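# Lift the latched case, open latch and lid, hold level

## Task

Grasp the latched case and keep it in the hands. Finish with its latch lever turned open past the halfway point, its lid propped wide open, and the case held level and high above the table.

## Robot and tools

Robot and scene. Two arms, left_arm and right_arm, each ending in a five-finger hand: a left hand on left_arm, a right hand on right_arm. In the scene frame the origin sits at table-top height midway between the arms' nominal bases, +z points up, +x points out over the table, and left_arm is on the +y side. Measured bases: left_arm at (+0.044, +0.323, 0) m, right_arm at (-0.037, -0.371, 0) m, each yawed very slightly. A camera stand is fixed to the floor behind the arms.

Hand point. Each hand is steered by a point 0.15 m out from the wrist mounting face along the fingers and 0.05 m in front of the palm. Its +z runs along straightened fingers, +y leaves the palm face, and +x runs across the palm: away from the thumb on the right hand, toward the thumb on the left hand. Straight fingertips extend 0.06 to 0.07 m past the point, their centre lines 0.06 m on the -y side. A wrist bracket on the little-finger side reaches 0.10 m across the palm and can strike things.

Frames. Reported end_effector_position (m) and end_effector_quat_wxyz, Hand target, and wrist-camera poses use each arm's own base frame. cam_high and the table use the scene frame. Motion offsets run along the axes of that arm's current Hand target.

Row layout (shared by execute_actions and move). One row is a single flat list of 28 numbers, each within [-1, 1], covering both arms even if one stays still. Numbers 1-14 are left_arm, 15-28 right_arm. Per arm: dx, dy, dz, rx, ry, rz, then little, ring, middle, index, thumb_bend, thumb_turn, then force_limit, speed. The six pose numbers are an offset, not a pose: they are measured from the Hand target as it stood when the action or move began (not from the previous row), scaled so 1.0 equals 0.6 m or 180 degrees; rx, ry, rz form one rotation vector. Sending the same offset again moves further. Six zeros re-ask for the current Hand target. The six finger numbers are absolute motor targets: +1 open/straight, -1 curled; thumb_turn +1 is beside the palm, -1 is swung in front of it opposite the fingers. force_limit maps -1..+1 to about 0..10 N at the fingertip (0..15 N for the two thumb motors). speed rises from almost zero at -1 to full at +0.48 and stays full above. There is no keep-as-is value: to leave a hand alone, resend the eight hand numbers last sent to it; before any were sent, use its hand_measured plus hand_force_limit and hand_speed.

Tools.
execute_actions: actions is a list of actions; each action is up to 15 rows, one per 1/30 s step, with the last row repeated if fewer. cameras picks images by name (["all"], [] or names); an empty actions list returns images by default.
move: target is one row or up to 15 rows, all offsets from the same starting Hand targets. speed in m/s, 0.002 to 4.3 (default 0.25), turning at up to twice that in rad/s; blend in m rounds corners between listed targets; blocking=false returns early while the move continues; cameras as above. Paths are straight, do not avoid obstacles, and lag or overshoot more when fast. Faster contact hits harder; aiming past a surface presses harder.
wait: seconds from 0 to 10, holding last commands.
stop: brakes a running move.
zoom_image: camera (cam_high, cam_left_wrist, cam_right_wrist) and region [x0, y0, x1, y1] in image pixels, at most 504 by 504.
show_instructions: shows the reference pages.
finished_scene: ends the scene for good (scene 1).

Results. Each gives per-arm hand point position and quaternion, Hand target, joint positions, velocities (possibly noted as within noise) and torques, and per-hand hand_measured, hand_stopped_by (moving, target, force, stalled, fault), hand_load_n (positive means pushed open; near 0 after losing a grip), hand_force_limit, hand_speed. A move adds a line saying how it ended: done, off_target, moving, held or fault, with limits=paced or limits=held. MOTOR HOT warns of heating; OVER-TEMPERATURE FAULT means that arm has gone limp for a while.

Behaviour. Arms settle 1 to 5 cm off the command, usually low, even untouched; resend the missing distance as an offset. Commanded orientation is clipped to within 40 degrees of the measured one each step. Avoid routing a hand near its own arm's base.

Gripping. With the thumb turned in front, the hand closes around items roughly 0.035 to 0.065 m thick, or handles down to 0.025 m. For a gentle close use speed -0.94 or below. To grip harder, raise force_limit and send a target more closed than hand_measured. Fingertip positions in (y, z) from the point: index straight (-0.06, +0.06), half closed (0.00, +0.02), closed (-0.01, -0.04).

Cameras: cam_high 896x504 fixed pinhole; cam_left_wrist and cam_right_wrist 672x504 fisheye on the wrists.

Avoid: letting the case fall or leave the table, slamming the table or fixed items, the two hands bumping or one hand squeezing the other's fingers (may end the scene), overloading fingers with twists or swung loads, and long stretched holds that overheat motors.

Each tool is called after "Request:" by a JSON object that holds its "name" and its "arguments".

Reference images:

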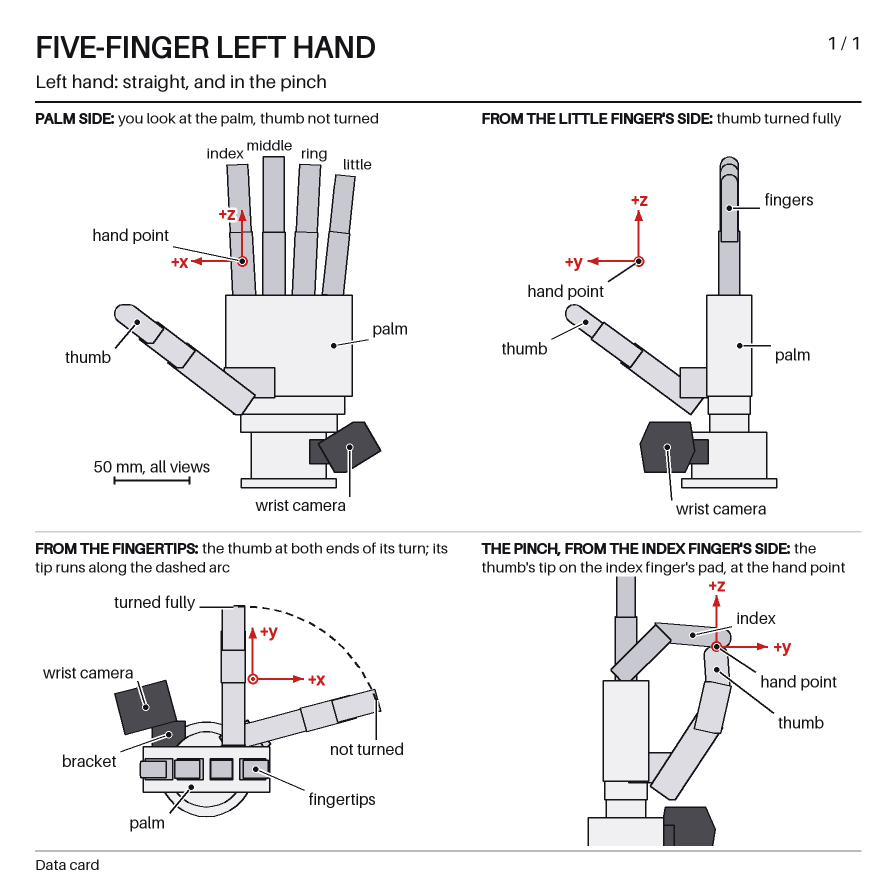

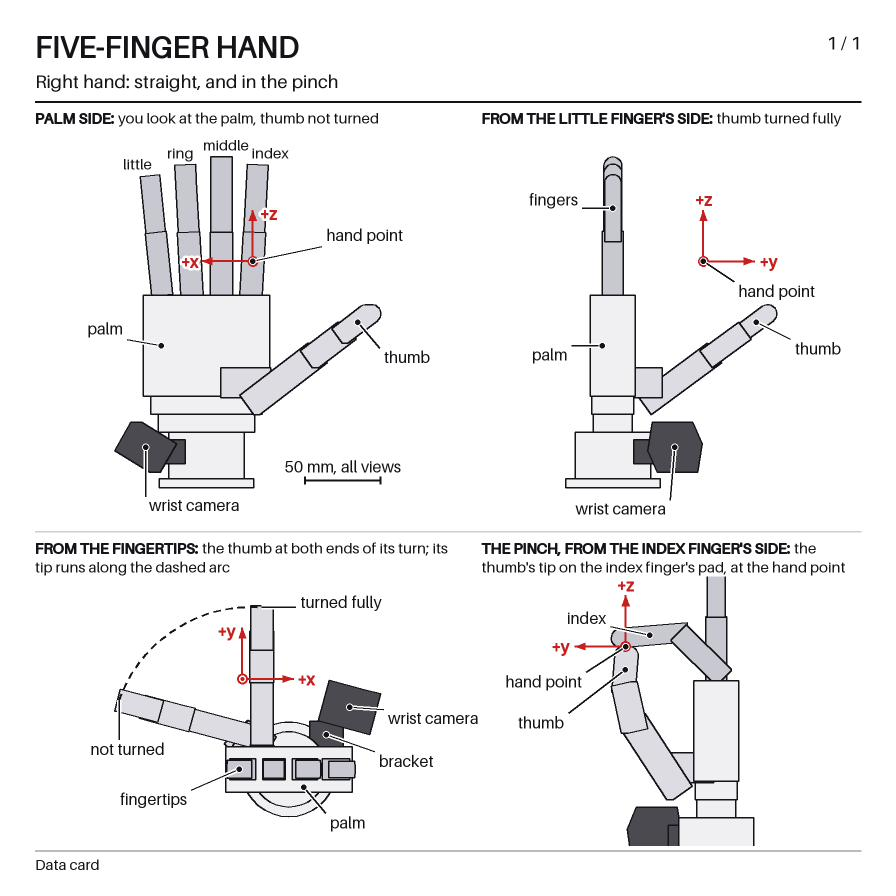

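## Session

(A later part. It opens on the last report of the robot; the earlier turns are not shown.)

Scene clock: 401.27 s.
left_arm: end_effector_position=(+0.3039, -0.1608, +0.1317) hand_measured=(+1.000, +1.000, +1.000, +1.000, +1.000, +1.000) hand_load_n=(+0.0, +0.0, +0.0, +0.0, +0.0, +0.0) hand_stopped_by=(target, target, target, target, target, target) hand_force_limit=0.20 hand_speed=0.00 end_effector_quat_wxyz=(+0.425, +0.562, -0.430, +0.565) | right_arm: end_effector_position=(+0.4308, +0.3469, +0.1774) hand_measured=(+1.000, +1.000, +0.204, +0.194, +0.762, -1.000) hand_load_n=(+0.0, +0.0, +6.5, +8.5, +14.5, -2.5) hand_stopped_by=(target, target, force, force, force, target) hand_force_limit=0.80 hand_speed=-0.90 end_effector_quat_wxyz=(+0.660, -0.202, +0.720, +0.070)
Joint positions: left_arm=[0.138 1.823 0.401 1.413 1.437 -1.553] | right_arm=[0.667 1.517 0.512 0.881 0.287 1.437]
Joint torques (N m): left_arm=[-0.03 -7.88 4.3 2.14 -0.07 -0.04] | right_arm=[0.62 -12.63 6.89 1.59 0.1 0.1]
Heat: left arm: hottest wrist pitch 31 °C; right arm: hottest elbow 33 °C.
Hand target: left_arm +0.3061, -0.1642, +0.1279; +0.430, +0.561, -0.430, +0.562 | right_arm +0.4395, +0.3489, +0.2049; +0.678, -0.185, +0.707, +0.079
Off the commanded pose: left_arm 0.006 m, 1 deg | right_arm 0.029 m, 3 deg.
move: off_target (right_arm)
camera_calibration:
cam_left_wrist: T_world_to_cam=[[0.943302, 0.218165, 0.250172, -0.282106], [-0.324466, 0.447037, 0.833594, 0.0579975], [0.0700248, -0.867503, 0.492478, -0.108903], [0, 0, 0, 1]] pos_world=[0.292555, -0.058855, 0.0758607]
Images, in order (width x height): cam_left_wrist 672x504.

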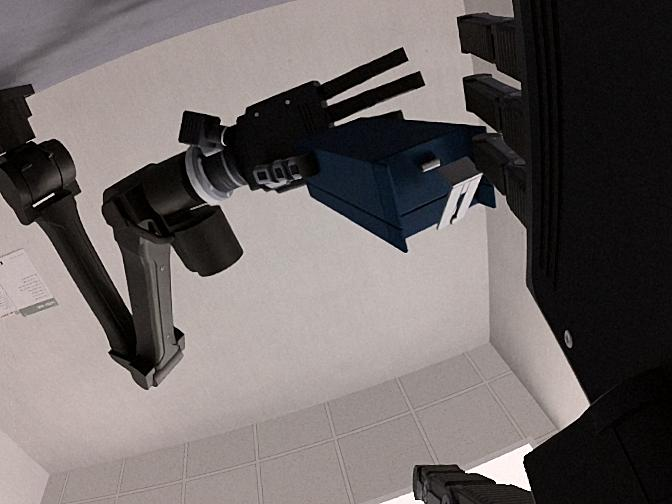

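Request:
{"name": "move", "arguments": {"target": [-0.0017,0.018,0.0342,0,0,0,1,1,1,1,1,1,0.2,0.0,0,0,0,0,0,0,1,1,0.0,0.0,0.3,-1,0.8,-0.9], "speed": 0.06, "cameras": ["cam_left_wrist"]}}

Request:
{"name": "zoom_image", "arguments": {"camera": "cam_left_wrist", "region": [390, 100, 550, 250]}}

Scene clock: 403.27 s.
left_arm: end_effector_position=(+0.3056, -0.1828, +0.1321) hand_measured=(+1.000, +1.000, +1.000, +1.000, +1.000, +1.000) hand_load_n=(+0.0, +0.0, +0.0, +0.0, +0.0, -0.5) hand_stopped_by=(target, target, target, target, target, target) hand_force_limit=0.20 hand_speed=0.00 end_effector_quat_wxyz=(+0.422, +0.557, -0.434, +0.569) | right_arm: end_effector_position=(+0.4309, +0.3468, +0.1774) hand_measured=(+1.000, +1.000, +0.204, +0.194, +0.762, -1.000) hand_load_n=(+0.0, +0.0, +6.5, +8.5, +14.5, -2.5) hand_stopped_by=(target, target, force, force, force, target) hand_force_limit=0.80 hand_speed=-0.90 end_effector_quat_wxyz=(+0.660, -0.202, +0.720, +0.069)
Joint positions: left_arm=[0.067 1.829 0.401 1.442 1.366 -1.561] | right_arm=[0.667 1.517 0.512 0.881 0.287 1.437]
Joint torques (N m): left_arm=[-0.09 -8.29 2.62 2.26 -0.08 -0.02] | right_arm=[0.73 -12.45 6.86 1.61 0.1 0.1]
Heat: left arm: hottest wrist pitch 31 °C; right arm: hottest elbow 33 °C.
Hand target: left_arm +0.3010, -0.1869, +0.1268; +0.430, +0.561, -0.430, +0.562 | right_arm +0.4396, +0.3489, +0.2049; +0.678, -0.185, +0.707, +0.079
Off the commanded pose: left_arm 0.008 m, 1 deg | right_arm 0.029 m, 3 deg.
move: off_target (right_arm)
camera_calibration:
cam_left_wrist: T_world_to_cam=[[0.939324, 0.218531, 0.264413, -0.279611], [-0.337213, 0.446899, 0.828594, 0.0725766], [0.0629074, -0.867482, 0.493474, -0.126141], [0, 0, 0, 1]] pos_world=[0.295055, -0.0807554, 0.0760434]
Images, in order (width x height): cam_left_wrist 672x504.

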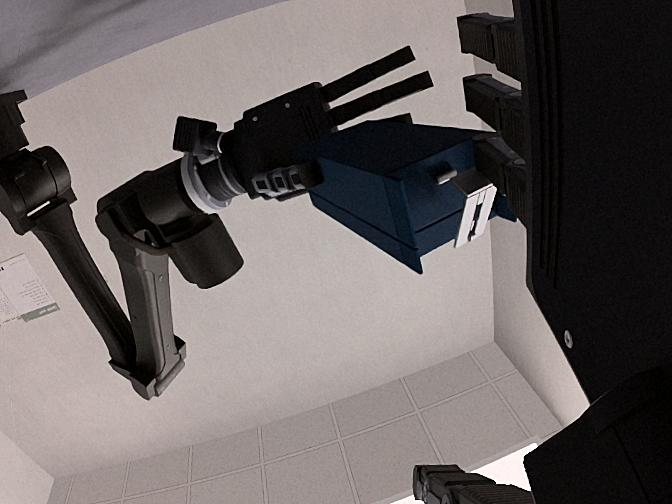

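Scaled by 3.150 from the camera's 672x504 image, which has a finer 960x720 frame.

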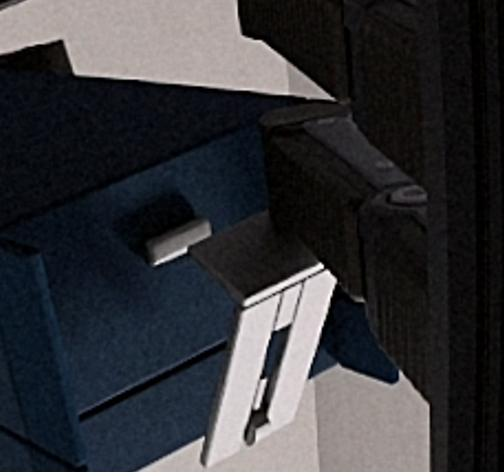

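Request:
{"name": "move", "arguments": {"target": [0.02,0.0059,-0.0032,0,0,0,1,1,1,1,1,1,0.2,0.0,0,0,0,0,0,0,1,1,0.0,0.0,0.3,-1,0.8,-0.9], "speed": 0.04, "cameras": ["cam_left_wrist"]}}

Request:
{"name": "zoom_image", "arguments": {"camera": "cam_left_wrist", "region": [390, 100, 550, 250]}}

Scene clock: 406.17 s.
left_arm: end_effector_position=(+0.3013, -0.1830, +0.1347) hand_measured=(+1.000, +1.000, +1.000, +1.000, +1.000, +1.000) hand_load_n=(+0.0, +0.0, +0.0, +0.0, +0.0, -0.5) hand_stopped_by=(target, target, target, target, target, target) hand_force_limit=0.20 hand_speed=0.00 end_effector_quat_wxyz=(+0.426, +0.561, -0.429, +0.565) | right_arm: end_effector_position=(+0.4308, +0.3468, +0.1785) hand_measured=(+1.000, +1.000, +0.204, +0.194, +0.762, -1.000) hand_load_n=(+0.0, +0.0, +6.5, +8.5, +14.5, -2.5) hand_stopped_by=(target, target, force, force, force, target) hand_force_limit=0.80 hand_speed=-0.90 end_effector_quat_wxyz=(+0.661, -0.202, +0.720, +0.070)
Joint positions: left_arm=[0.067 1.815 0.387 1.437 1.366 -1.573] | right_arm=[0.667 1.515 0.512 0.881 0.287 1.437]
Joint torques (N m): left_arm=[0.21 -11.52 2.58 1.37 0.05 0] | right_arm=[0.62 -12.4 6.89 1.62 0.1 0.09]
Heat: left arm: hottest wrist pitch 31 °C; right arm: hottest elbow 33 °C.
Hand target: left_arm +0.2971, -0.1859, +0.1389; +0.430, +0.561, -0.430, +0.562 | right_arm +0.4396, +0.3489, +0.2048; +0.678, -0.185, +0.707, +0.079
Off the commanded pose: left_arm 0.007 m, 1 deg | right_arm 0.028 m, 3 deg.
move: off_target (right_arm)
camera_calibration:
cam_left_wrist: T_world_to_cam=[[0.943532, 0.219423, 0.248195, -0.275151], [-0.323579, 0.449798, 0.832453, 0.064984], [0.0710216, -0.865757, 0.4954, -0.129714], [0, 0, 0, 1]] pos_world=[0.289854, -0.0811556, 0.0784551]
Images, in order (width x height): cam_left_wrist 672x504.

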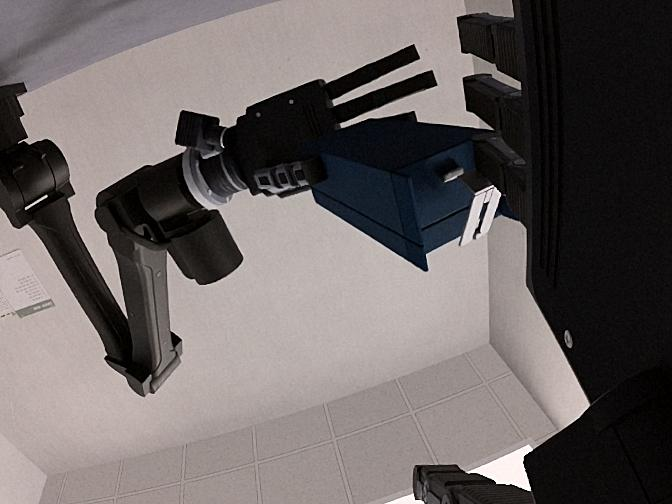

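Scaled by 3.150 from the camera's 672x504 image, which has a finer 960x720 frame.

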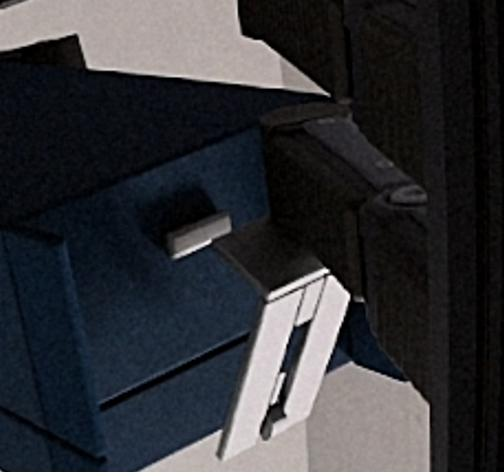

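Request:
{"name": "move", "arguments": {"target": [[-0.01,-0.0274,-0.0513,0,0,0,1,1,1,1,1,1,0.2,0.0,0,0,0,0,0,0,1,1,0.0,0.0,0.3,-1,0.8,-0.9],[-0.0148,-0.1323,0.0168,0,0,0,1,1,1,-0.14,1,1,0.2,0.0,0,0,0,0,0,0,1,1,0.0,0.0,0.3,-1,0.8,-0.9]], "speed": [0.1,0.15], "blend": [0.01,0], "cameras": ["cam_high","cam_left_wrist"]}}

Scene clock: 414.47 s.
left_arm: end_effector_position=(+0.3684, -0.1711, +0.1344) hand_measured=(+1.000, +1.000, +1.000, -0.140, +1.000, +1.000) hand_load_n=(+0.0, +0.0, +0.0, +0.0, +0.0, +0.0) hand_stopped_by=(target, target, target, target, target, target) hand_force_limit=0.20 hand_speed=0.00 end_effector_quat_wxyz=(+0.428, +0.562, -0.427, +0.564) | right_arm: end_effector_position=(+0.4308, +0.3468, +0.1785) hand_measured=(+1.000, +1.000, +0.204, +0.194, +0.762, -1.000) hand_load_n=(+0.0, +0.0, +6.5, +8.5, +14.5, -3.0) hand_stopped_by=(target, target, force, force, force, target) hand_force_limit=0.80 hand_speed=-0.90 end_effector_quat_wxyz=(+0.661, -0.202, +0.720, +0.070)
Joint positions: left_arm=[0.087 1.879 0.573 1.32 1.386 -1.584] | right_arm=[0.667 1.515 0.512 0.881 0.287 1.437]
Joint torques (N m): left_arm=[-0.09 -10.23 6.9 1.28 -0.08 0.1] | right_arm=[0.56 -12.34 6.89 1.62 0.1 0.1]
Heat: left arm: hottest wrist pitch 31 °C; right arm: hottest elbow 34 °C.
Hand target: left_arm +0.3764, -0.1750, +0.1300; +0.430, +0.561, -0.430, +0.562 | right_arm +0.4396, +0.3489, +0.2048; +0.678, -0.185, +0.707, +0.079
Off the commanded pose: left_arm 0.010 m, 1 deg | right_arm 0.028 m, 3 deg.
move: off_target (right_arm)
camera_calibration:
cam_left_wrist: T_world_to_cam=[[0.944667, 0.219952, 0.243363, -0.340638], [-0.319738, 0.451635, 0.832943, 0.0803881], [0.0732959, -0.864666, 0.496971, -0.124989], [0, 0, 0, 1]] pos_world=[0.356654, -0.0694557, 0.0780559]
Images, in order (width x height): cam_high 896x504, cam_left_wrist 672x504.

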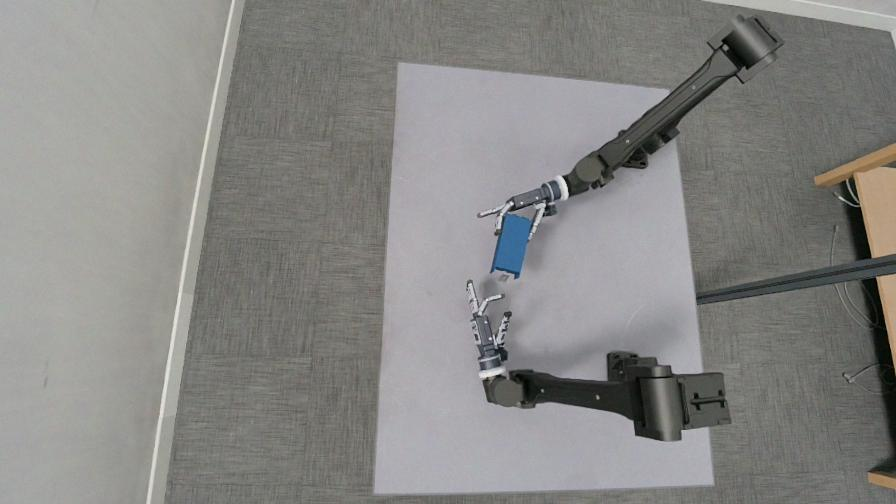

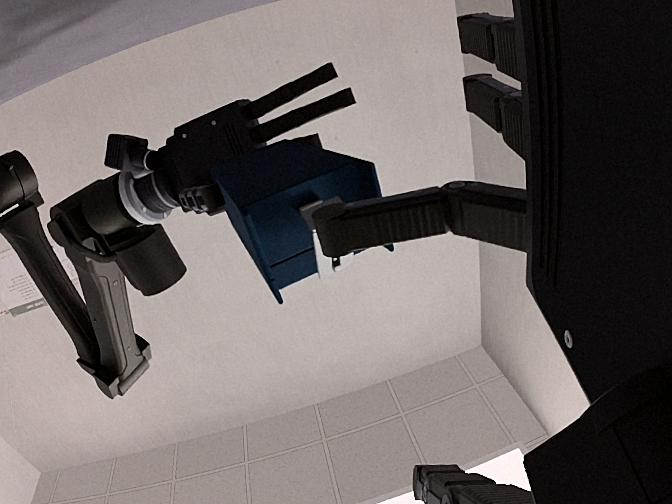

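Request:
{"name": "move", "arguments": {"target": [-0.0025,0.0234,0.0512,0,0,0,1,1,1,-0.14,1,1,0.2,0.0,0,0,0,0,0,0,1,1,0.0,0.0,0.3,-1,0.8,-0.9], "speed": 0.08, "cameras": ["cam_left_wrist"]}}

Request:
{"name": "zoom_image", "arguments": {"camera": "cam_left_wrist", "region": [220, 130, 420, 310]}}

Scene clock: 416.57 s.
left_arm: end_effector_position=(+0.3694, -0.2040, +0.1346) hand_measured=(+1.000, +1.000, +1.000, -0.140, +1.000, +1.000) hand_load_n=(+0.0, +0.0, +0.0, +0.0, +0.0, +0.0) hand_stopped_by=(target, target, target, target, target, target) hand_force_limit=0.20 hand_speed=0.00 end_effector_quat_wxyz=(+0.429, +0.561, -0.428, +0.564) | right_arm: end_effector_position=(+0.4308, +0.3468, +0.1785) hand_measured=(+1.000, +1.000, +0.204, +0.194, +0.762, -1.000) hand_load_n=(+0.0, +0.0, +6.5, +8.5, +14.5, -2.5) hand_stopped_by=(target, target, force, force, force, target) hand_force_limit=0.80 hand_speed=-0.90 end_effector_quat_wxyz=(+0.661, -0.202, +0.720, +0.070)
Joint positions: left_arm=[-0.001 1.879 0.573 1.32 1.299 -1.584] | right_arm=[0.667 1.515 0.512 0.881 0.287 1.437]
Joint torques (N m): left_arm=[0.09 -10.58 5.42 1.76 -0.1 0.15] | right_arm=[0.62 -12.4 6.91 1.63 0.09 0.11]
Heat: left arm: hottest wrist pitch 31 °C; right arm: hottest elbow 34 °C.
Hand target: left_arm +0.3707, -0.2084, +0.1285; +0.430, +0.561, -0.430, +0.562 | right_arm +0.4396, +0.3489, +0.2048; +0.678, -0.185, +0.707, +0.079
Off the commanded pose: left_arm 0.008 m, 0 deg | right_arm 0.028 m, 3 deg.
move: off_target (right_arm)
camera_calibration:
cam_left_wrist: T_world_to_cam=[[0.945003, 0.21875, 0.24314, -0.334788], [-0.319062, 0.453189, 0.832358, 0.0955127], [0.0718899, -0.864158, 0.49806, -0.153101], [0, 0, 0, 1]] pos_world=[0.357857, -0.102354, 0.0781532]
Images, in order (width x height): cam_left_wrist 672x504.

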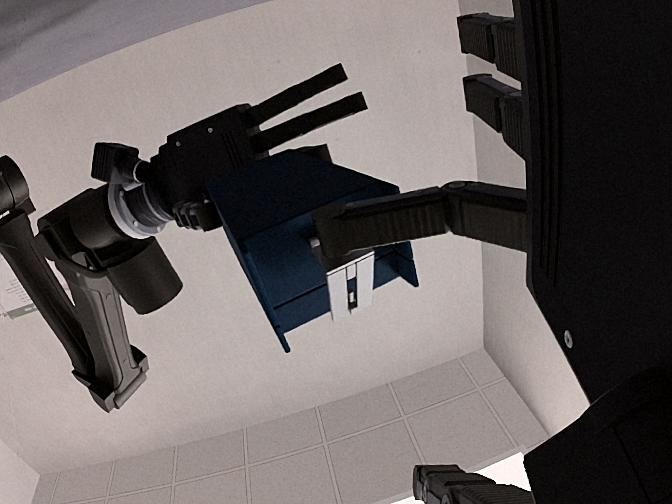

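Scaled by 2.520 from the camera's 672x504 image, which has a finer 960x720 frame.

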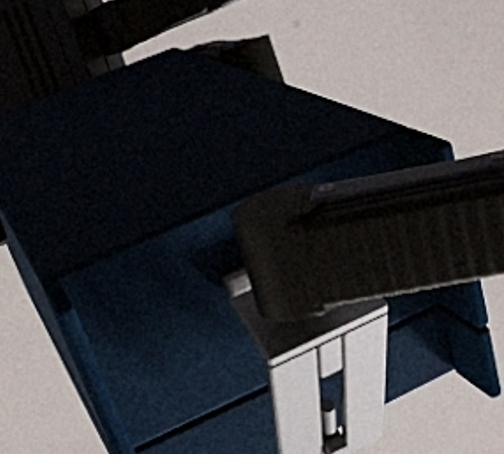

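Request:
{"name": "move", "arguments": {"target": [-0.0017,0.0133,0.0252,0,0,0,1,1,1,-0.14,1,1,0.2,0.0,0,0,0,0,0,0,1,1,0.0,0.0,0.3,-1,0.8,-0.9], "speed": 0.06, "cameras": ["cam_left_wrist"]}}

Request:
{"name": "zoom_image", "arguments": {"camera": "cam_left_wrist", "region": [250, 150, 450, 330]}}

Scene clock: 419.40 s.
left_arm: end_effector_position=(+0.3692, -0.2203, +0.1347) hand_measured=(+1.000, +1.000, +1.000, -0.140, +1.000, +1.000) hand_load_n=(+0.0, +0.0, +0.0, +0.0, +0.0, +0.0) hand_stopped_by=(target, target, target, target, target, target) hand_force_limit=0.20 hand_speed=0.00 end_effector_quat_wxyz=(+0.428, +0.561, -0.427, +0.565) | right_arm: end_effector_position=(+0.4308, +0.3468, +0.1785) hand_measured=(+1.000, +1.000, +0.204, +0.194, +0.762, -1.000) hand_load_n=(+0.0, +0.0, +6.5, +9.0, +14.5, -2.5) hand_stopped_by=(target, target, force, force, force, target) hand_force_limit=0.80 hand_speed=-0.90 end_effector_quat_wxyz=(+0.661, -0.202, +0.720, +0.070)
Joint positions: left_arm=[-0.045 1.879 0.573 1.32 1.255 -1.583] | right_arm=[0.667 1.515 0.512 0.881 0.287 1.437]
Joint torques (N m): left_arm=[0.03 -10.7 4.68 2.04 -0.09 0.16] | right_arm=[0.73 -12.4 6.91 1.58 0.1 0.1]
Heat: left arm: hottest wrist pitch 31 °C; right arm: hottest elbow 34 °C.
Hand target: left_arm +0.3670, -0.2250, +0.1275; +0.431, +0.561, -0.430, +0.562 | right_arm +0.4396, +0.3489, +0.2048; +0.678, -0.185, +0.707, +0.079
Off the commanded pose: left_arm 0.009 m, 1 deg | right_arm 0.028 m, 3 deg.
move: off_target (right_arm)
camera_calibration:
cam_left_wrist: T_world_to_cam=[[0.944646, 0.219604, 0.243759, -0.330734], [-0.32005, 0.453293, 0.831922, 0.10325], [0.0721987, -0.863887, 0.498485, -0.167363], [0, 0, 0, 1]] pos_world=[0.357555, -0.118755, 0.0781515]
Images, in order (width x height): cam_left_wrist 672x504.

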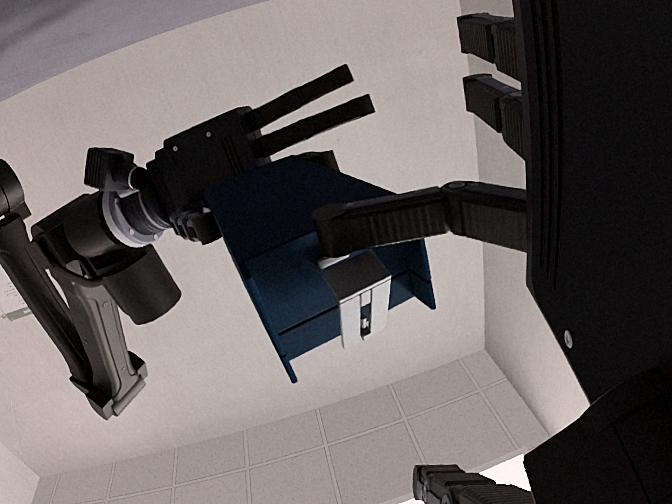

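Scaled by 2.520 from the camera's 672x504 image, which has a finer 960x720 frame.

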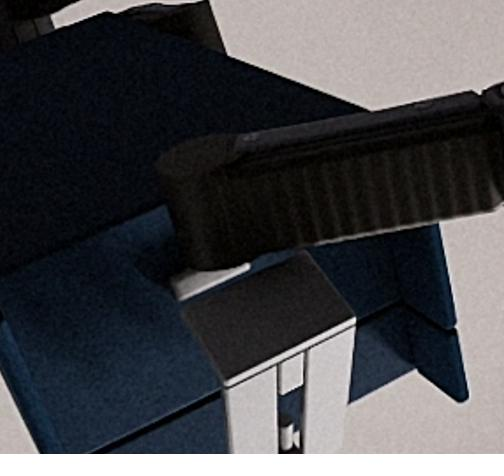

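Request:
{"name": "move", "arguments": {"target": [[-0.005,-0.0469,-0.0882,0,0,0,1,1,1,-0.14,1,1,0.2,0.0,0,0,0,0,0,0,1,1,0.0,0.0,0.3,-1,0.8,-0.9],[0.0708,-0.0627,-0.1097,0.2681,-0.4463,-0.2681,1,1,1,-0.7,1,1,0.2,0.0,0,0,0,0,0,0,1,1,0.0,0.0,0.3,-1,0.8,-0.9]], "speed": [0.1,0.4], "blend": [0.01,0], "cameras": ["all"]}}

Scene clock: 430.17 s.
left_arm: end_effector_position=(+0.3692, -0.1437, +0.1568) hand_measured=(+1.000, +1.000, +1.000, -0.700, +1.000, +1.000) hand_load_n=(+0.0, +0.0, +0.0, +0.0, +0.0, +0.0) hand_stopped_by=(target, target, target, target, target, target) hand_force_limit=0.20 hand_speed=0.00 end_effector_quat_wxyz=(+0.001, +0.994, -0.111, -0.012) | right_arm: end_effector_position=(+0.4308, +0.3468, +0.1785) hand_measured=(+1.000, +1.000, +0.204, +0.194, +0.762, -1.000) hand_load_n=(+0.0, +0.0, +6.5, +8.5, +14.5, -2.5) hand_stopped_by=(target, target, force, force, force, target) hand_force_limit=0.80 hand_speed=-0.90 end_effector_quat_wxyz=(+0.661, -0.202, +0.720, +0.070)
Joint positions: left_arm=[-0.214 1.325 1.09 -1.358 0.005 -1.563] | right_arm=[0.667 1.515 0.512 0.881 0.287 1.437]
Joint torques (N m): left_arm=[0.21 -7.18 15.39 0.1 -0.06 0] | right_arm=[0.62 -12.45 6.89 1.58 0.1 0.1]
Heat: left arm: hottest wrist pitch 31 °C; right arm: hottest elbow 34 °C.
Hand target: left_arm +0.3862, -0.1516, +0.1700; +0.001, +0.994, -0.113, +0.000 | right_arm +0.4396, +0.3489, +0.2048; +0.678, -0.185, +0.707, +0.079
Off the commanded pose: left_arm 0.023 m, 1 deg | right_arm 0.028 m, 3 deg.
move: off_target (left_arm, right_arm); target 2's new numbers were sent with left_arm's hand 0.023 m and 1 deg from that target
camera_calibration:
cam_left_wrist: T_world_to_cam=[[0.448238, 0.892343, -0.0529857, -0.0266064], [0.785237, -0.364726, 0.500378, -0.423485], [0.427183, -0.265895, -0.864184, 0.0563392], [0, 0, 0, 1]] pos_world=[0.320395, -0.115733, 0.25918]
cam_right_wrist: T_world_to_cam=[[-0.386197, 0.849336, -0.359834, -0.0585544], [-0.511694, 0.127311, 0.849683, 0.0216376], [0.767477, 0.51227, 0.385433, -0.465794], [0, 0, 0, 1]] pos_world=[0.345945, 0.28559, 0.140078]

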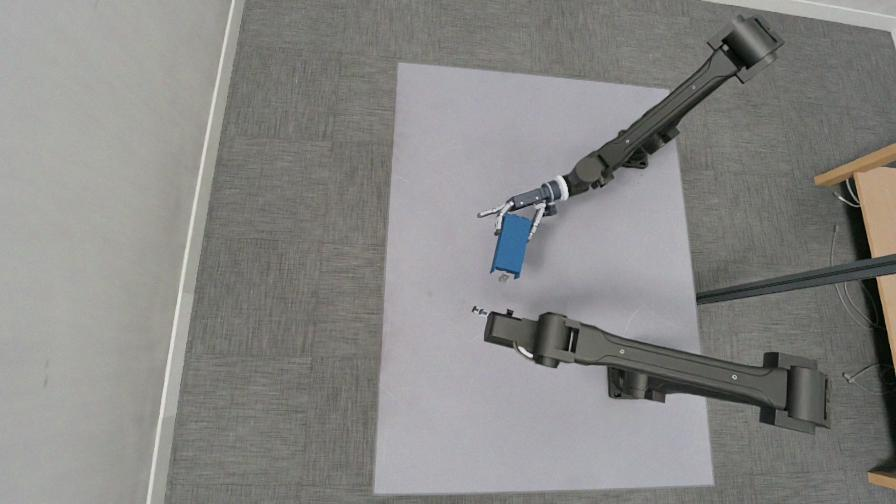

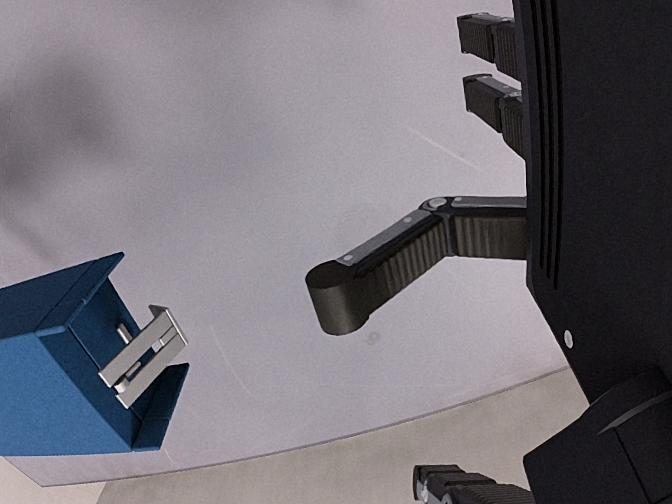

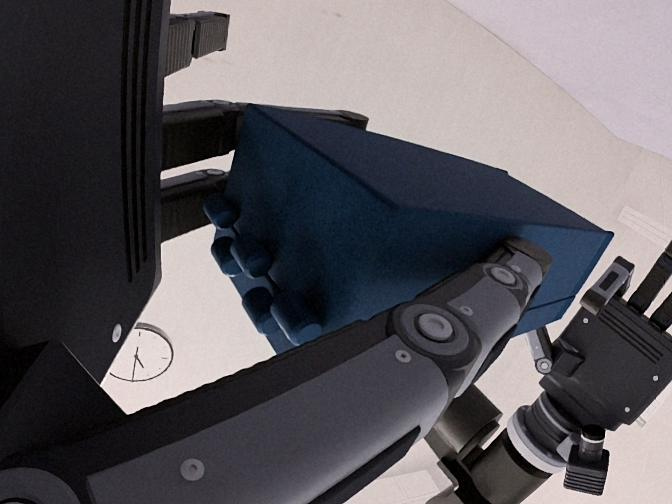

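Request:
{"name": "zoom_image", "arguments": {"camera": "cam_left_wrist", "region": [80, 280, 200, 420]}}

Scaled by 3.600 from the camera's 672x504 image, which has a finer 960x720 frame.

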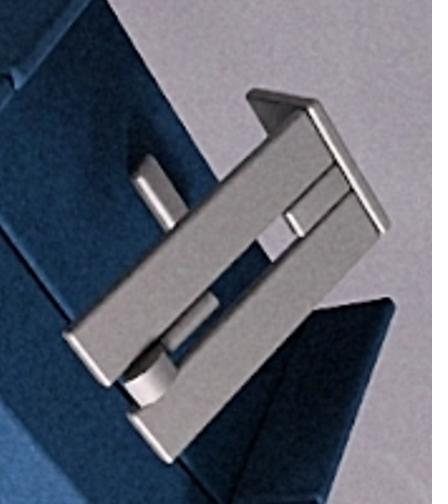

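Request:
{"name": "move", "arguments": {"target": [0.0268,0.0499,0.0917,0,0,0,1,1,1,-0.7,1,1,0.2,0.0,0,0,0,0,0,0,1,1,0.0,0.0,0.3,-1,0.8,-0.9], "speed": 0.15, "cameras": ["cam_left_wrist"]}}

Scene clock: 434.67 s.
left_arm: end_effector_position=(+0.3965, -0.1808, +0.1259) hand_measured=(+1.000, +1.000, +1.000, -0.700, +1.000, +1.000) hand_load_n=(+0.0, +0.0, +0.0, +0.0, +0.0, +0.0) hand_stopped_by=(target, target, target, target, target, target) hand_force_limit=0.20 hand_speed=0.00 end_effector_quat_wxyz=(+0.004, +0.994, -0.112, +0.008) | right_arm: end_effector_position=(+0.4308, +0.3468, +0.1785) hand_measured=(+1.000, +1.000, +0.204, +0.194, +0.762, -1.000) hand_load_n=(+0.0, +0.0, +6.5, +9.0, +14.5, -2.5) hand_stopped_by=(target, target, force, force, force, target) hand_force_limit=0.80 hand_speed=-0.90 end_effector_quat_wxyz=(+0.661, -0.202, +0.720, +0.070)
Joint positions: left_arm=[-0.291 1.415 1.09 -1.228 0.004 -1.638] | right_arm=[0.667 1.515 0.512 0.881 0.287 1.437]
Joint torques (N m): left_arm=[-0.03 -9.17 9.51 0.98 -0.07 0] | right_arm=[0.79 -12.4 6.87 1.61 0.09 0.1]
Heat: left arm: hottest wrist pitch 31 °C; right arm: hottest elbow 34 °C.
Hand target: left_arm +0.3951, -0.1845, +0.1150; +0.001, +0.994, -0.113, +0.000 | right_arm +0.4396, +0.3489, +0.2048; +0.678, -0.185, +0.707, +0.079
Off the commanded pose: left_arm 0.012 m, 1 deg | right_arm 0.028 m, 3 deg.
move: off_target (left_arm, right_arm)
camera_calibration:
cam_left_wrist: T_world_to_cam=[[0.452224, 0.890843, -0.0435021, -0.0103558], [0.764022, -0.361758, 0.534229, -0.438295], [0.460177, -0.274828, -0.844219, -0.00902654], [0, 0, 0, 1]] pos_world=[0.343704, -0.151812, 0.226079]
Images, in order (width x height): cam_left_wrist 672x504.

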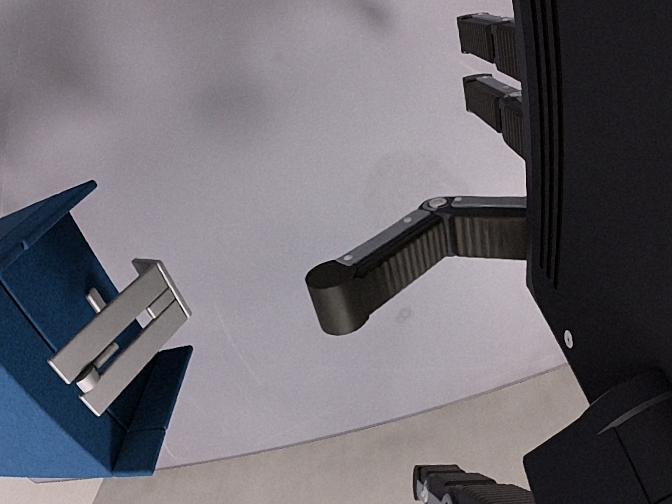

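Request:
{"name": "move", "arguments": {"target": [-0.0177,0.035,0.03,0,0,0,1,1,1,-0.7,1,1,0.2,0.0,0,0,0,0,0,0,1,1,0.0,0.0,0.3,-1,0.8,-0.9], "speed": 0.1, "cameras": ["cam_left_wrist"]}}

Scene clock: 436.83 s.
left_arm: end_effector_position=(+0.3845, -0.1997, +0.1089) hand_measured=(+1.000, +1.000, +1.000, -0.700, +1.000, +1.000) hand_load_n=(+0.0, +0.0, +0.0, +0.0, +0.0, +0.0) hand_stopped_by=(target, target, target, target, target, target) hand_force_limit=0.20 hand_speed=0.00 end_effector_quat_wxyz=(+0.004, +0.994, -0.112, +0.010) | right_arm: end_effector_position=(+0.4308, +0.3468, +0.1785) hand_measured=(+1.000, +1.000, +0.204, +0.194, +0.762, -1.000) hand_load_n=(+0.0, +0.0, +7.0, +8.5, +14.5, -3.0) hand_stopped_by=(target, target, force, force, force, target) hand_force_limit=0.80 hand_speed=-0.90 end_effector_quat_wxyz=(+0.661, -0.202, +0.720, +0.070)
Joint positions: left_arm=[-0.347 1.415 1.042 -1.177 0.003 -1.694] | right_arm=[0.667 1.515 0.512 0.881 0.287 1.437]
Joint torques (N m): left_arm=[0.21 -9.11 8.81 0.99 -0.03 0.02] | right_arm=[0.62 -12.45 6.87 1.59 0.09 0.1]
Heat: left arm: hottest wrist pitch 31 °C; right arm: hottest elbow 34 °C.
Hand target: left_arm +0.3802, -0.2026, +0.0971; +0.000, +0.994, -0.113, +0.001 | right_arm +0.4396, +0.3489, +0.2048; +0.678, -0.185, +0.707, +0.079
Off the commanded pose: left_arm 0.013 m, 1 deg | right_arm 0.028 m, 3 deg.
move: off_target (left_arm, right_arm)
camera_calibration:
cam_left_wrist: T_world_to_cam=[[0.451974, 0.890994, -0.0430066, 0.0111673], [0.762714, -0.361001, 0.536606, -0.426514], [0.462587, -0.275334, -0.842737, -0.0242913], [0, 0, 0, 1]] pos_world=[0.331498, -0.17061, 0.208879]
Images, in order (width x height): cam_left_wrist 672x504.

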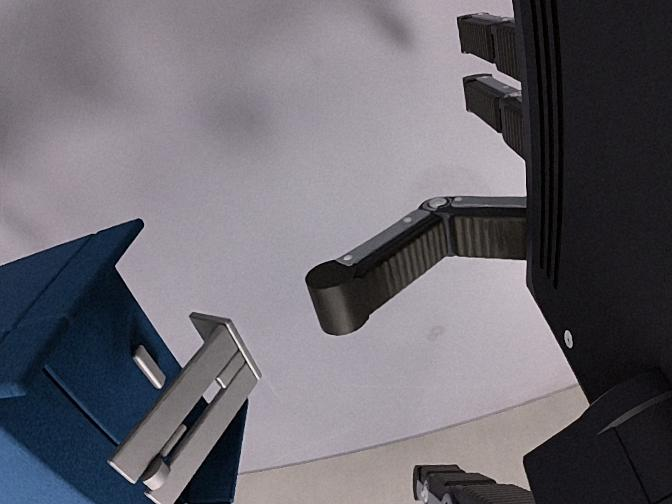

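Request:
{"name": "move", "arguments": {"target": [-0.0054,0.0283,0.0017,0,0,0,1,1,1,-0.7,1,1,0.2,0.0,0,0,0,0,0,0,1,1,0.0,0.0,0.3,-1,0.8,-0.9], "speed": 0.08, "cameras": ["cam_left_wrist"]}}

Scene clock: 439.33 s.
left_arm: end_effector_position=(+0.3789, -0.2161, +0.1091) hand_measured=(+1.000, +1.000, +1.000, -0.700, +1.000, +1.000) hand_load_n=(+0.0, +0.0, +0.0, +0.0, +0.0, +0.0) hand_stopped_by=(target, target, target, target, target, target) hand_force_limit=0.20 hand_speed=0.00 end_effector_quat_wxyz=(+0.005, +0.994, -0.112, +0.011) | right_arm: end_effector_position=(+0.4308, +0.3468, +0.1785) hand_measured=(+1.000, +1.000, +0.204, +0.194, +0.762, -1.000) hand_load_n=(+0.0, +0.0, +6.5, +8.5, +14.5, -2.5) hand_stopped_by=(target, target, force, force, force, target) hand_force_limit=0.80 hand_speed=-0.90 end_effector_quat_wxyz=(+0.661, -0.202, +0.720, +0.070)
Joint positions: left_arm=[-0.391 1.415 1.042 -1.174 0.003 -1.738] | right_arm=[0.667 1.515 0.512 0.881 0.287 1.437]
Joint torques (N m): left_arm=[0.21 -9.05 8.59 0.96 0 -0.01] | right_arm=[0.62 -12.34 6.89 1.61 0.09 0.1]
Heat: left arm: hottest waist 30 °C; right arm: hottest elbow 34 °C.
Hand target: left_arm +0.3732, -0.2185, +0.0961; +0.001, +0.994, -0.113, +0.000 | right_arm +0.4396, +0.3489, +0.2048; +0.678, -0.185, +0.707, +0.079
Off the commanded pose: left_arm 0.014 m, 1 deg | right_arm 0.028 m, 3 deg.
move: off_target (left_arm, right_arm)
camera_calibration:
cam_left_wrist: T_world_to_cam=[[0.452045, 0.890924, -0.0436995, 0.0284641], [0.761622, -0.36001, 0.538818, -0.427815], [0.464313, -0.276853, -0.841288, -0.0271948], [0, 0, 0, 1]] pos_world=[0.325593, -0.186906, 0.20888]
Images, in order (width x height): cam_left_wrist 672x504.

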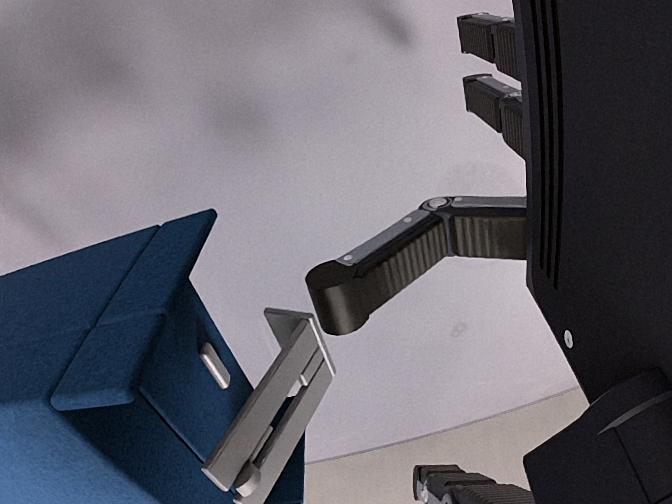

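Request:
{"name": "move", "arguments": {"target": [-0.0049,0.0283,0,0,0,0,1,1,1,-0.7,1,1,0.2,0.0,0,0,0,0,0,0,1,1,0.0,0.0,0.3,-1,0.8,-0.9], "speed": 0.06, "cameras": ["all"]}}

Scene clock: 441.63 s.
left_arm: end_effector_position=(+0.3719, -0.2319, +0.1091) hand_measured=(+1.000, +1.000, +1.000, -0.700, +1.000, +1.000) hand_load_n=(+0.0, +0.0, +0.0, +0.5, -0.5, +0.0) hand_stopped_by=(target, target, target, target, target, target) hand_force_limit=0.20 hand_speed=0.00 end_effector_quat_wxyz=(+0.005, +0.994, -0.112, +0.011) | right_arm: end_effector_position=(+0.4308, +0.3468, +0.1785) hand_measured=(+1.000, +1.000, +0.204, +0.194, +0.762, -1.000) hand_load_n=(+0.0, +0.0, +7.0, +8.5, +14.5, -2.5) hand_stopped_by=(target, target, force, force, force, target) hand_force_limit=0.80 hand_speed=-0.90 end_effector_quat_wxyz=(+0.661, -0.202, +0.720, +0.070)
Joint positions: left_arm=[-0.436 1.415 1.042 -1.174 0.003 -1.783] | right_arm=[0.667 1.515 0.512 0.881 0.287 1.437]
Joint torques (N m): left_arm=[-0.03 -9.05 8.66 0.95 -0.01 0.01] | right_arm=[0.62 -12.51 6.89 1.62 0.1 0.11]
Heat: left arm: hottest waist 30 °C; right arm: hottest elbow 34 °C.
Hand target: left_arm +0.3665, -0.2344, +0.0961; +0.001, +0.994, -0.113, +0.000 | right_arm +0.4396, +0.3489, +0.2048; +0.678, -0.185, +0.707, +0.079
Off the commanded pose: left_arm 0.014 m, 1 deg | right_arm 0.028 m, 3 deg.
move: off_target (left_arm, right_arm)
camera_calibration:
cam_left_wrist: T_world_to_cam=[[0.451668, 0.891081, -0.0443917, 0.0458704], [0.761968, -0.359384, 0.538746, -0.428235], [0.464113, -0.277159, -0.841298, -0.0282495], [0, 0, 0, 1]] pos_world=[0.318694, -0.202605, 0.20898]
cam_right_wrist: T_world_to_cam=[[-0.386197, 0.849336, -0.359834, -0.0585544], [-0.511694, 0.127311, 0.849683, 0.0216376], [0.767477, 0.51227, 0.385433, -0.465794], [0, 0, 0, 1]] pos_world=[0.345945, 0.28559, 0.140078]

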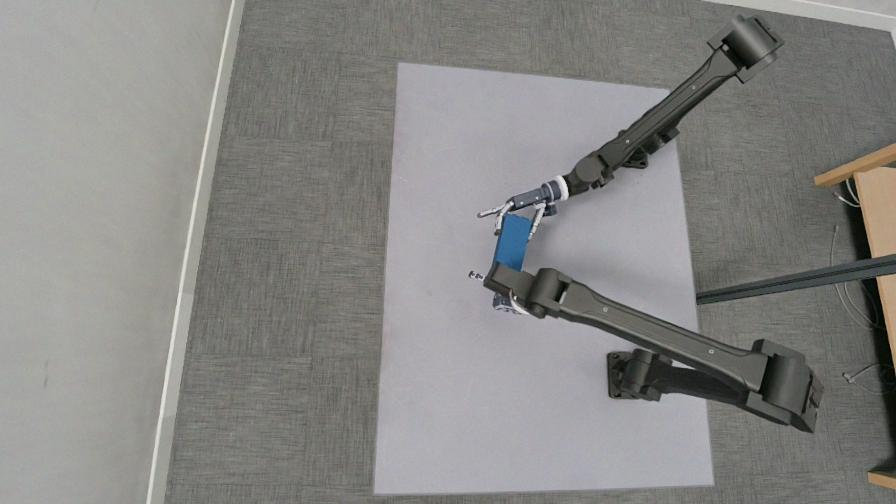

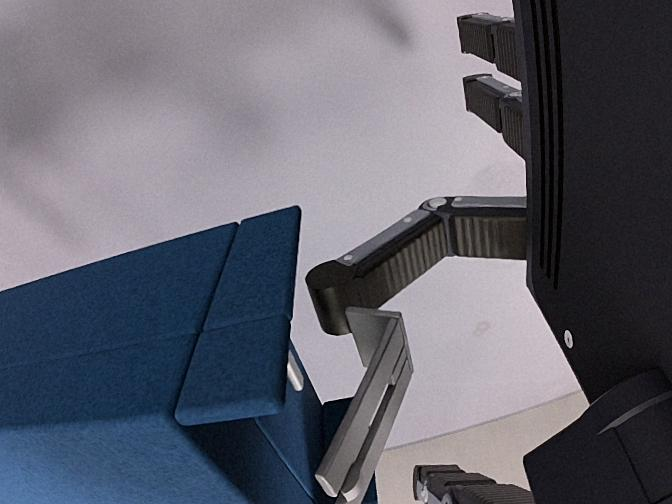

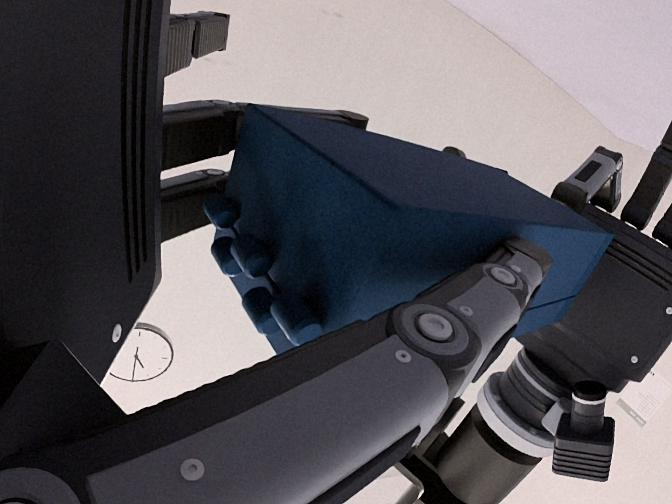

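Request:
{"name": "move", "arguments": {"target": [0,0,-0.02,0,0,0,1,1,1,-0.7,1,1,0.2,0.0,0,0,0,0,0,0,1,1,0.0,0.0,0.3,-1,0.8,-0.9], "speed": 0.05, "cameras": ["cam_left_wrist"]}}

Scene clock: 443.00 s.
left_arm: end_effector_position=(+0.3685, -0.2303, +0.1084) hand_measured=(+1.000, +1.000, +1.000, -0.700, +1.000, +1.000) hand_load_n=(+0.0, +0.0, +0.0, +0.0, +0.0, +0.0) hand_stopped_by=(target, target, target, target, target, target) hand_force_limit=0.20 hand_speed=0.00 end_effector_quat_wxyz=(+0.003, +0.994, -0.111, +0.004) | right_arm: end_effector_position=(+0.4308, +0.3468, +0.1785) hand_measured=(+1.000, +1.000, +0.204, +0.194, +0.762, -1.000) hand_load_n=(+0.0, +0.0, +6.5, +8.5, +14.5, -3.0) hand_stopped_by=(target, target, force, force, force, target) hand_force_limit=0.80 hand_speed=-0.90 end_effector_quat_wxyz=(+0.661, -0.202, +0.720, +0.070)
Joint positions: left_arm=[-0.436 1.415 1.042 -1.189 0.003 -1.783] | right_arm=[0.667 1.515 0.512 0.881 0.287 1.437]
Joint torques (N m): left_arm=[0.09 -10.23 10.59 0.29 0 0] | right_arm=[0.62 -12.4 6.9 1.62 0.1 0.11]
Heat: left arm: hottest waist 30 °C; right arm: hottest elbow 34 °C.
Hand target: left_arm +0.3665, -0.2344, +0.1081; +0.001, +0.994, -0.113, +0.001 | right_arm +0.4396, +0.3489, +0.2048; +0.678, -0.185, +0.707, +0.079
Off the commanded pose: left_arm 0.005 m, 1 deg | right_arm 0.028 m, 3 deg.
move: off_target (right_arm)
camera_calibration:
cam_left_wrist: T_world_to_cam=[[0.450827, 0.891486, -0.0448176, 0.0463681], [0.768905, -0.362356, 0.526766, -0.426647], [0.453365, -0.271941, -0.848828, -0.0209021], [0, 0, 0, 1]] pos_world=[0.316624, -0.201619, 0.209079]
Images, in order (width x height): cam_left_wrist 672x504.

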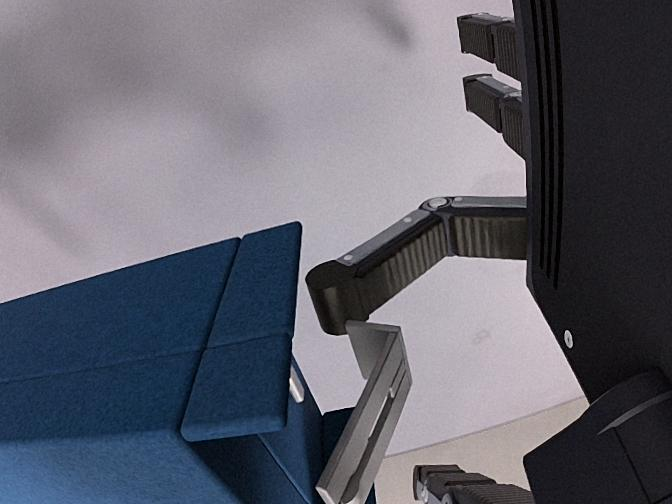

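Request:
{"name": "move", "arguments": {"target": [0.008,0,-0.0233,0,0,0,1,1,1,-0.7,1,1,0.2,0.0,0,0,0,0,0,0,1,1,0.0,0.0,0.3,-1,0.8,-0.9], "speed": 0.05, "cameras": ["cam_left_wrist"]}}

Scene clock: 444.23 s.
left_arm: end_effector_position=(+0.3590, -0.2259, +0.1069) hand_measured=(+1.000, +1.000, +1.000, -0.700, +1.000, +1.000) hand_load_n=(+0.0, +0.0, +0.0, +0.0, +0.0, +0.0) hand_stopped_by=(target, target, target, target, target, target) hand_force_limit=0.20 hand_speed=0.00 end_effector_quat_wxyz=(-0.003, +0.994, -0.111, -0.014) | right_arm: end_effector_position=(+0.4308, +0.3468, +0.1785) hand_measured=(+1.000, +1.000, +0.204, +0.194, +0.762, -1.000) hand_load_n=(+0.0, +0.0, +6.5, +8.5, +14.5, -2.5) hand_stopped_by=(target, target, force, force, force, target) hand_force_limit=0.80 hand_speed=-0.90 end_effector_quat_wxyz=(+0.661, -0.202, +0.720, +0.070)
Joint positions: left_arm=[-0.436 1.415 1.042 -1.227 0.003 -1.783] | right_arm=[0.667 1.515 0.512 0.881 0.287 1.437]
Joint torques (N m): left_arm=[0.32 -10.17 13.83 0.09 0.02 0.01] | right_arm=[0.62 -12.4 6.91 1.62 0.09 0.1]
Heat: left arm: hottest waist 30 °C; right arm: hottest elbow 34 °C.
Hand target: left_arm +0.3712, -0.2354, +0.1221; +0.001, +0.994, -0.113, +0.000 | right_arm +0.4396, +0.3489, +0.2048; +0.678, -0.185, +0.707, +0.079
Off the commanded pose: left_arm 0.022 m, 2 deg | right_arm 0.028 m, 3 deg.
move: off_target (left_arm, right_arm)
camera_calibration:
cam_left_wrist: T_world_to_cam=[[0.448872, 0.89241, -0.0460267, 0.0477394], [0.787035, -0.370426, 0.493315, -0.421719], [0.42319, -0.25766, -0.868632, -0.000532466], [0, 0, 0, 1]] pos_world=[0.310704, -0.198956, 0.209775]
Images, in order (width x height): cam_left_wrist 672x504.

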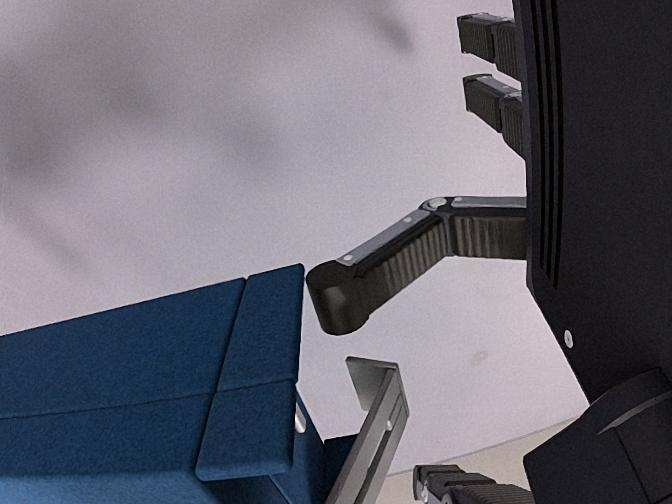

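Request:
{"name": "move", "arguments": {"target": [0.005,0,-0.0167,0,0,0,1,1,1,-0.7,1,1,0.2,0.0,0,0,0,0,0,0,1,1,0.0,0.0,0.3,-1,0.8,-0.9], "speed": 0.05, "cameras": ["cam_left_wrist"]}}

Scene clock: 445.47 s.
left_arm: end_effector_position=(+0.3581, -0.2255, +0.1121) hand_measured=(+1.000, +1.000, +1.000, -0.700, +1.000, +1.000) hand_load_n=(+0.0, +0.0, +0.0, +0.0, +0.0, +0.0) hand_stopped_by=(target, target, target, target, target, target) hand_force_limit=0.20 hand_speed=0.00 end_effector_quat_wxyz=(-0.005, +0.994, -0.111, -0.020) | right_arm: end_effector_position=(+0.4308, +0.3468, +0.1785) hand_measured=(+1.000, +1.000, +0.204, +0.194, +0.762, -1.000) hand_load_n=(+0.0, +0.0, +6.5, +9.0, +14.5, -2.5) hand_stopped_by=(target, target, force, force, force, target) hand_force_limit=0.80 hand_speed=-0.90 end_effector_quat_wxyz=(+0.661, -0.202, +0.720, +0.070)
Joint positions: left_arm=[-0.436 1.415 1.058 -1.255 0.003 -1.783] | right_arm=[0.667 1.515 0.512 0.881 0.287 1.437]
Joint torques (N m): left_arm=[0.32 -10.52 14.78 0.13 0.02 0.05] | right_arm=[0.62 -12.34 6.89 1.62 0.1 0.1]
Heat: left arm: hottest waist 30 °C; right arm: hottest elbow 34 °C.
Hand target: left_arm +0.3739, -0.2360, +0.1320; +0.000, +0.994, -0.113, +0.000 | right_arm +0.4396, +0.3489, +0.2048; +0.678, -0.185, +0.707, +0.079
Off the commanded pose: left_arm 0.028 m, 2 deg | right_arm 0.028 m, 3 deg.
move: off_target (left_arm, right_arm)
camera_calibration:
cam_left_wrist: T_world_to_cam=[[0.448338, 0.892657, -0.0464321, 0.0482675], [0.792304, -0.372813, 0.482975, -0.424613], [0.413821, -0.253325, -0.874402, 0.00955438], [0, 0, 0, 1]] pos_world=[0.310829, -0.198967, 0.215673]
Images, in order (width x height): cam_left_wrist 672x504.

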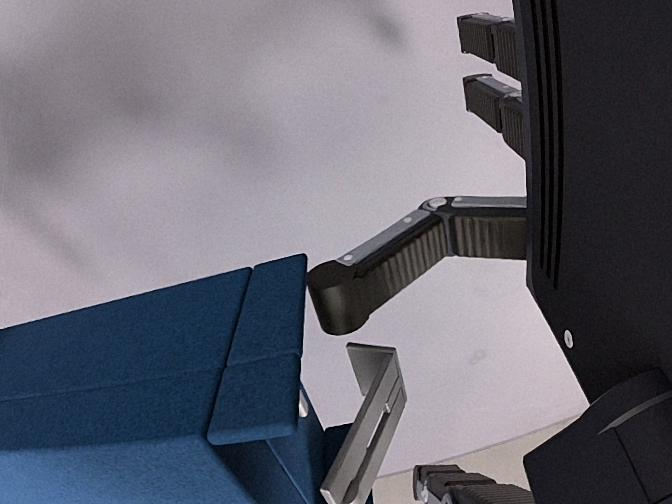

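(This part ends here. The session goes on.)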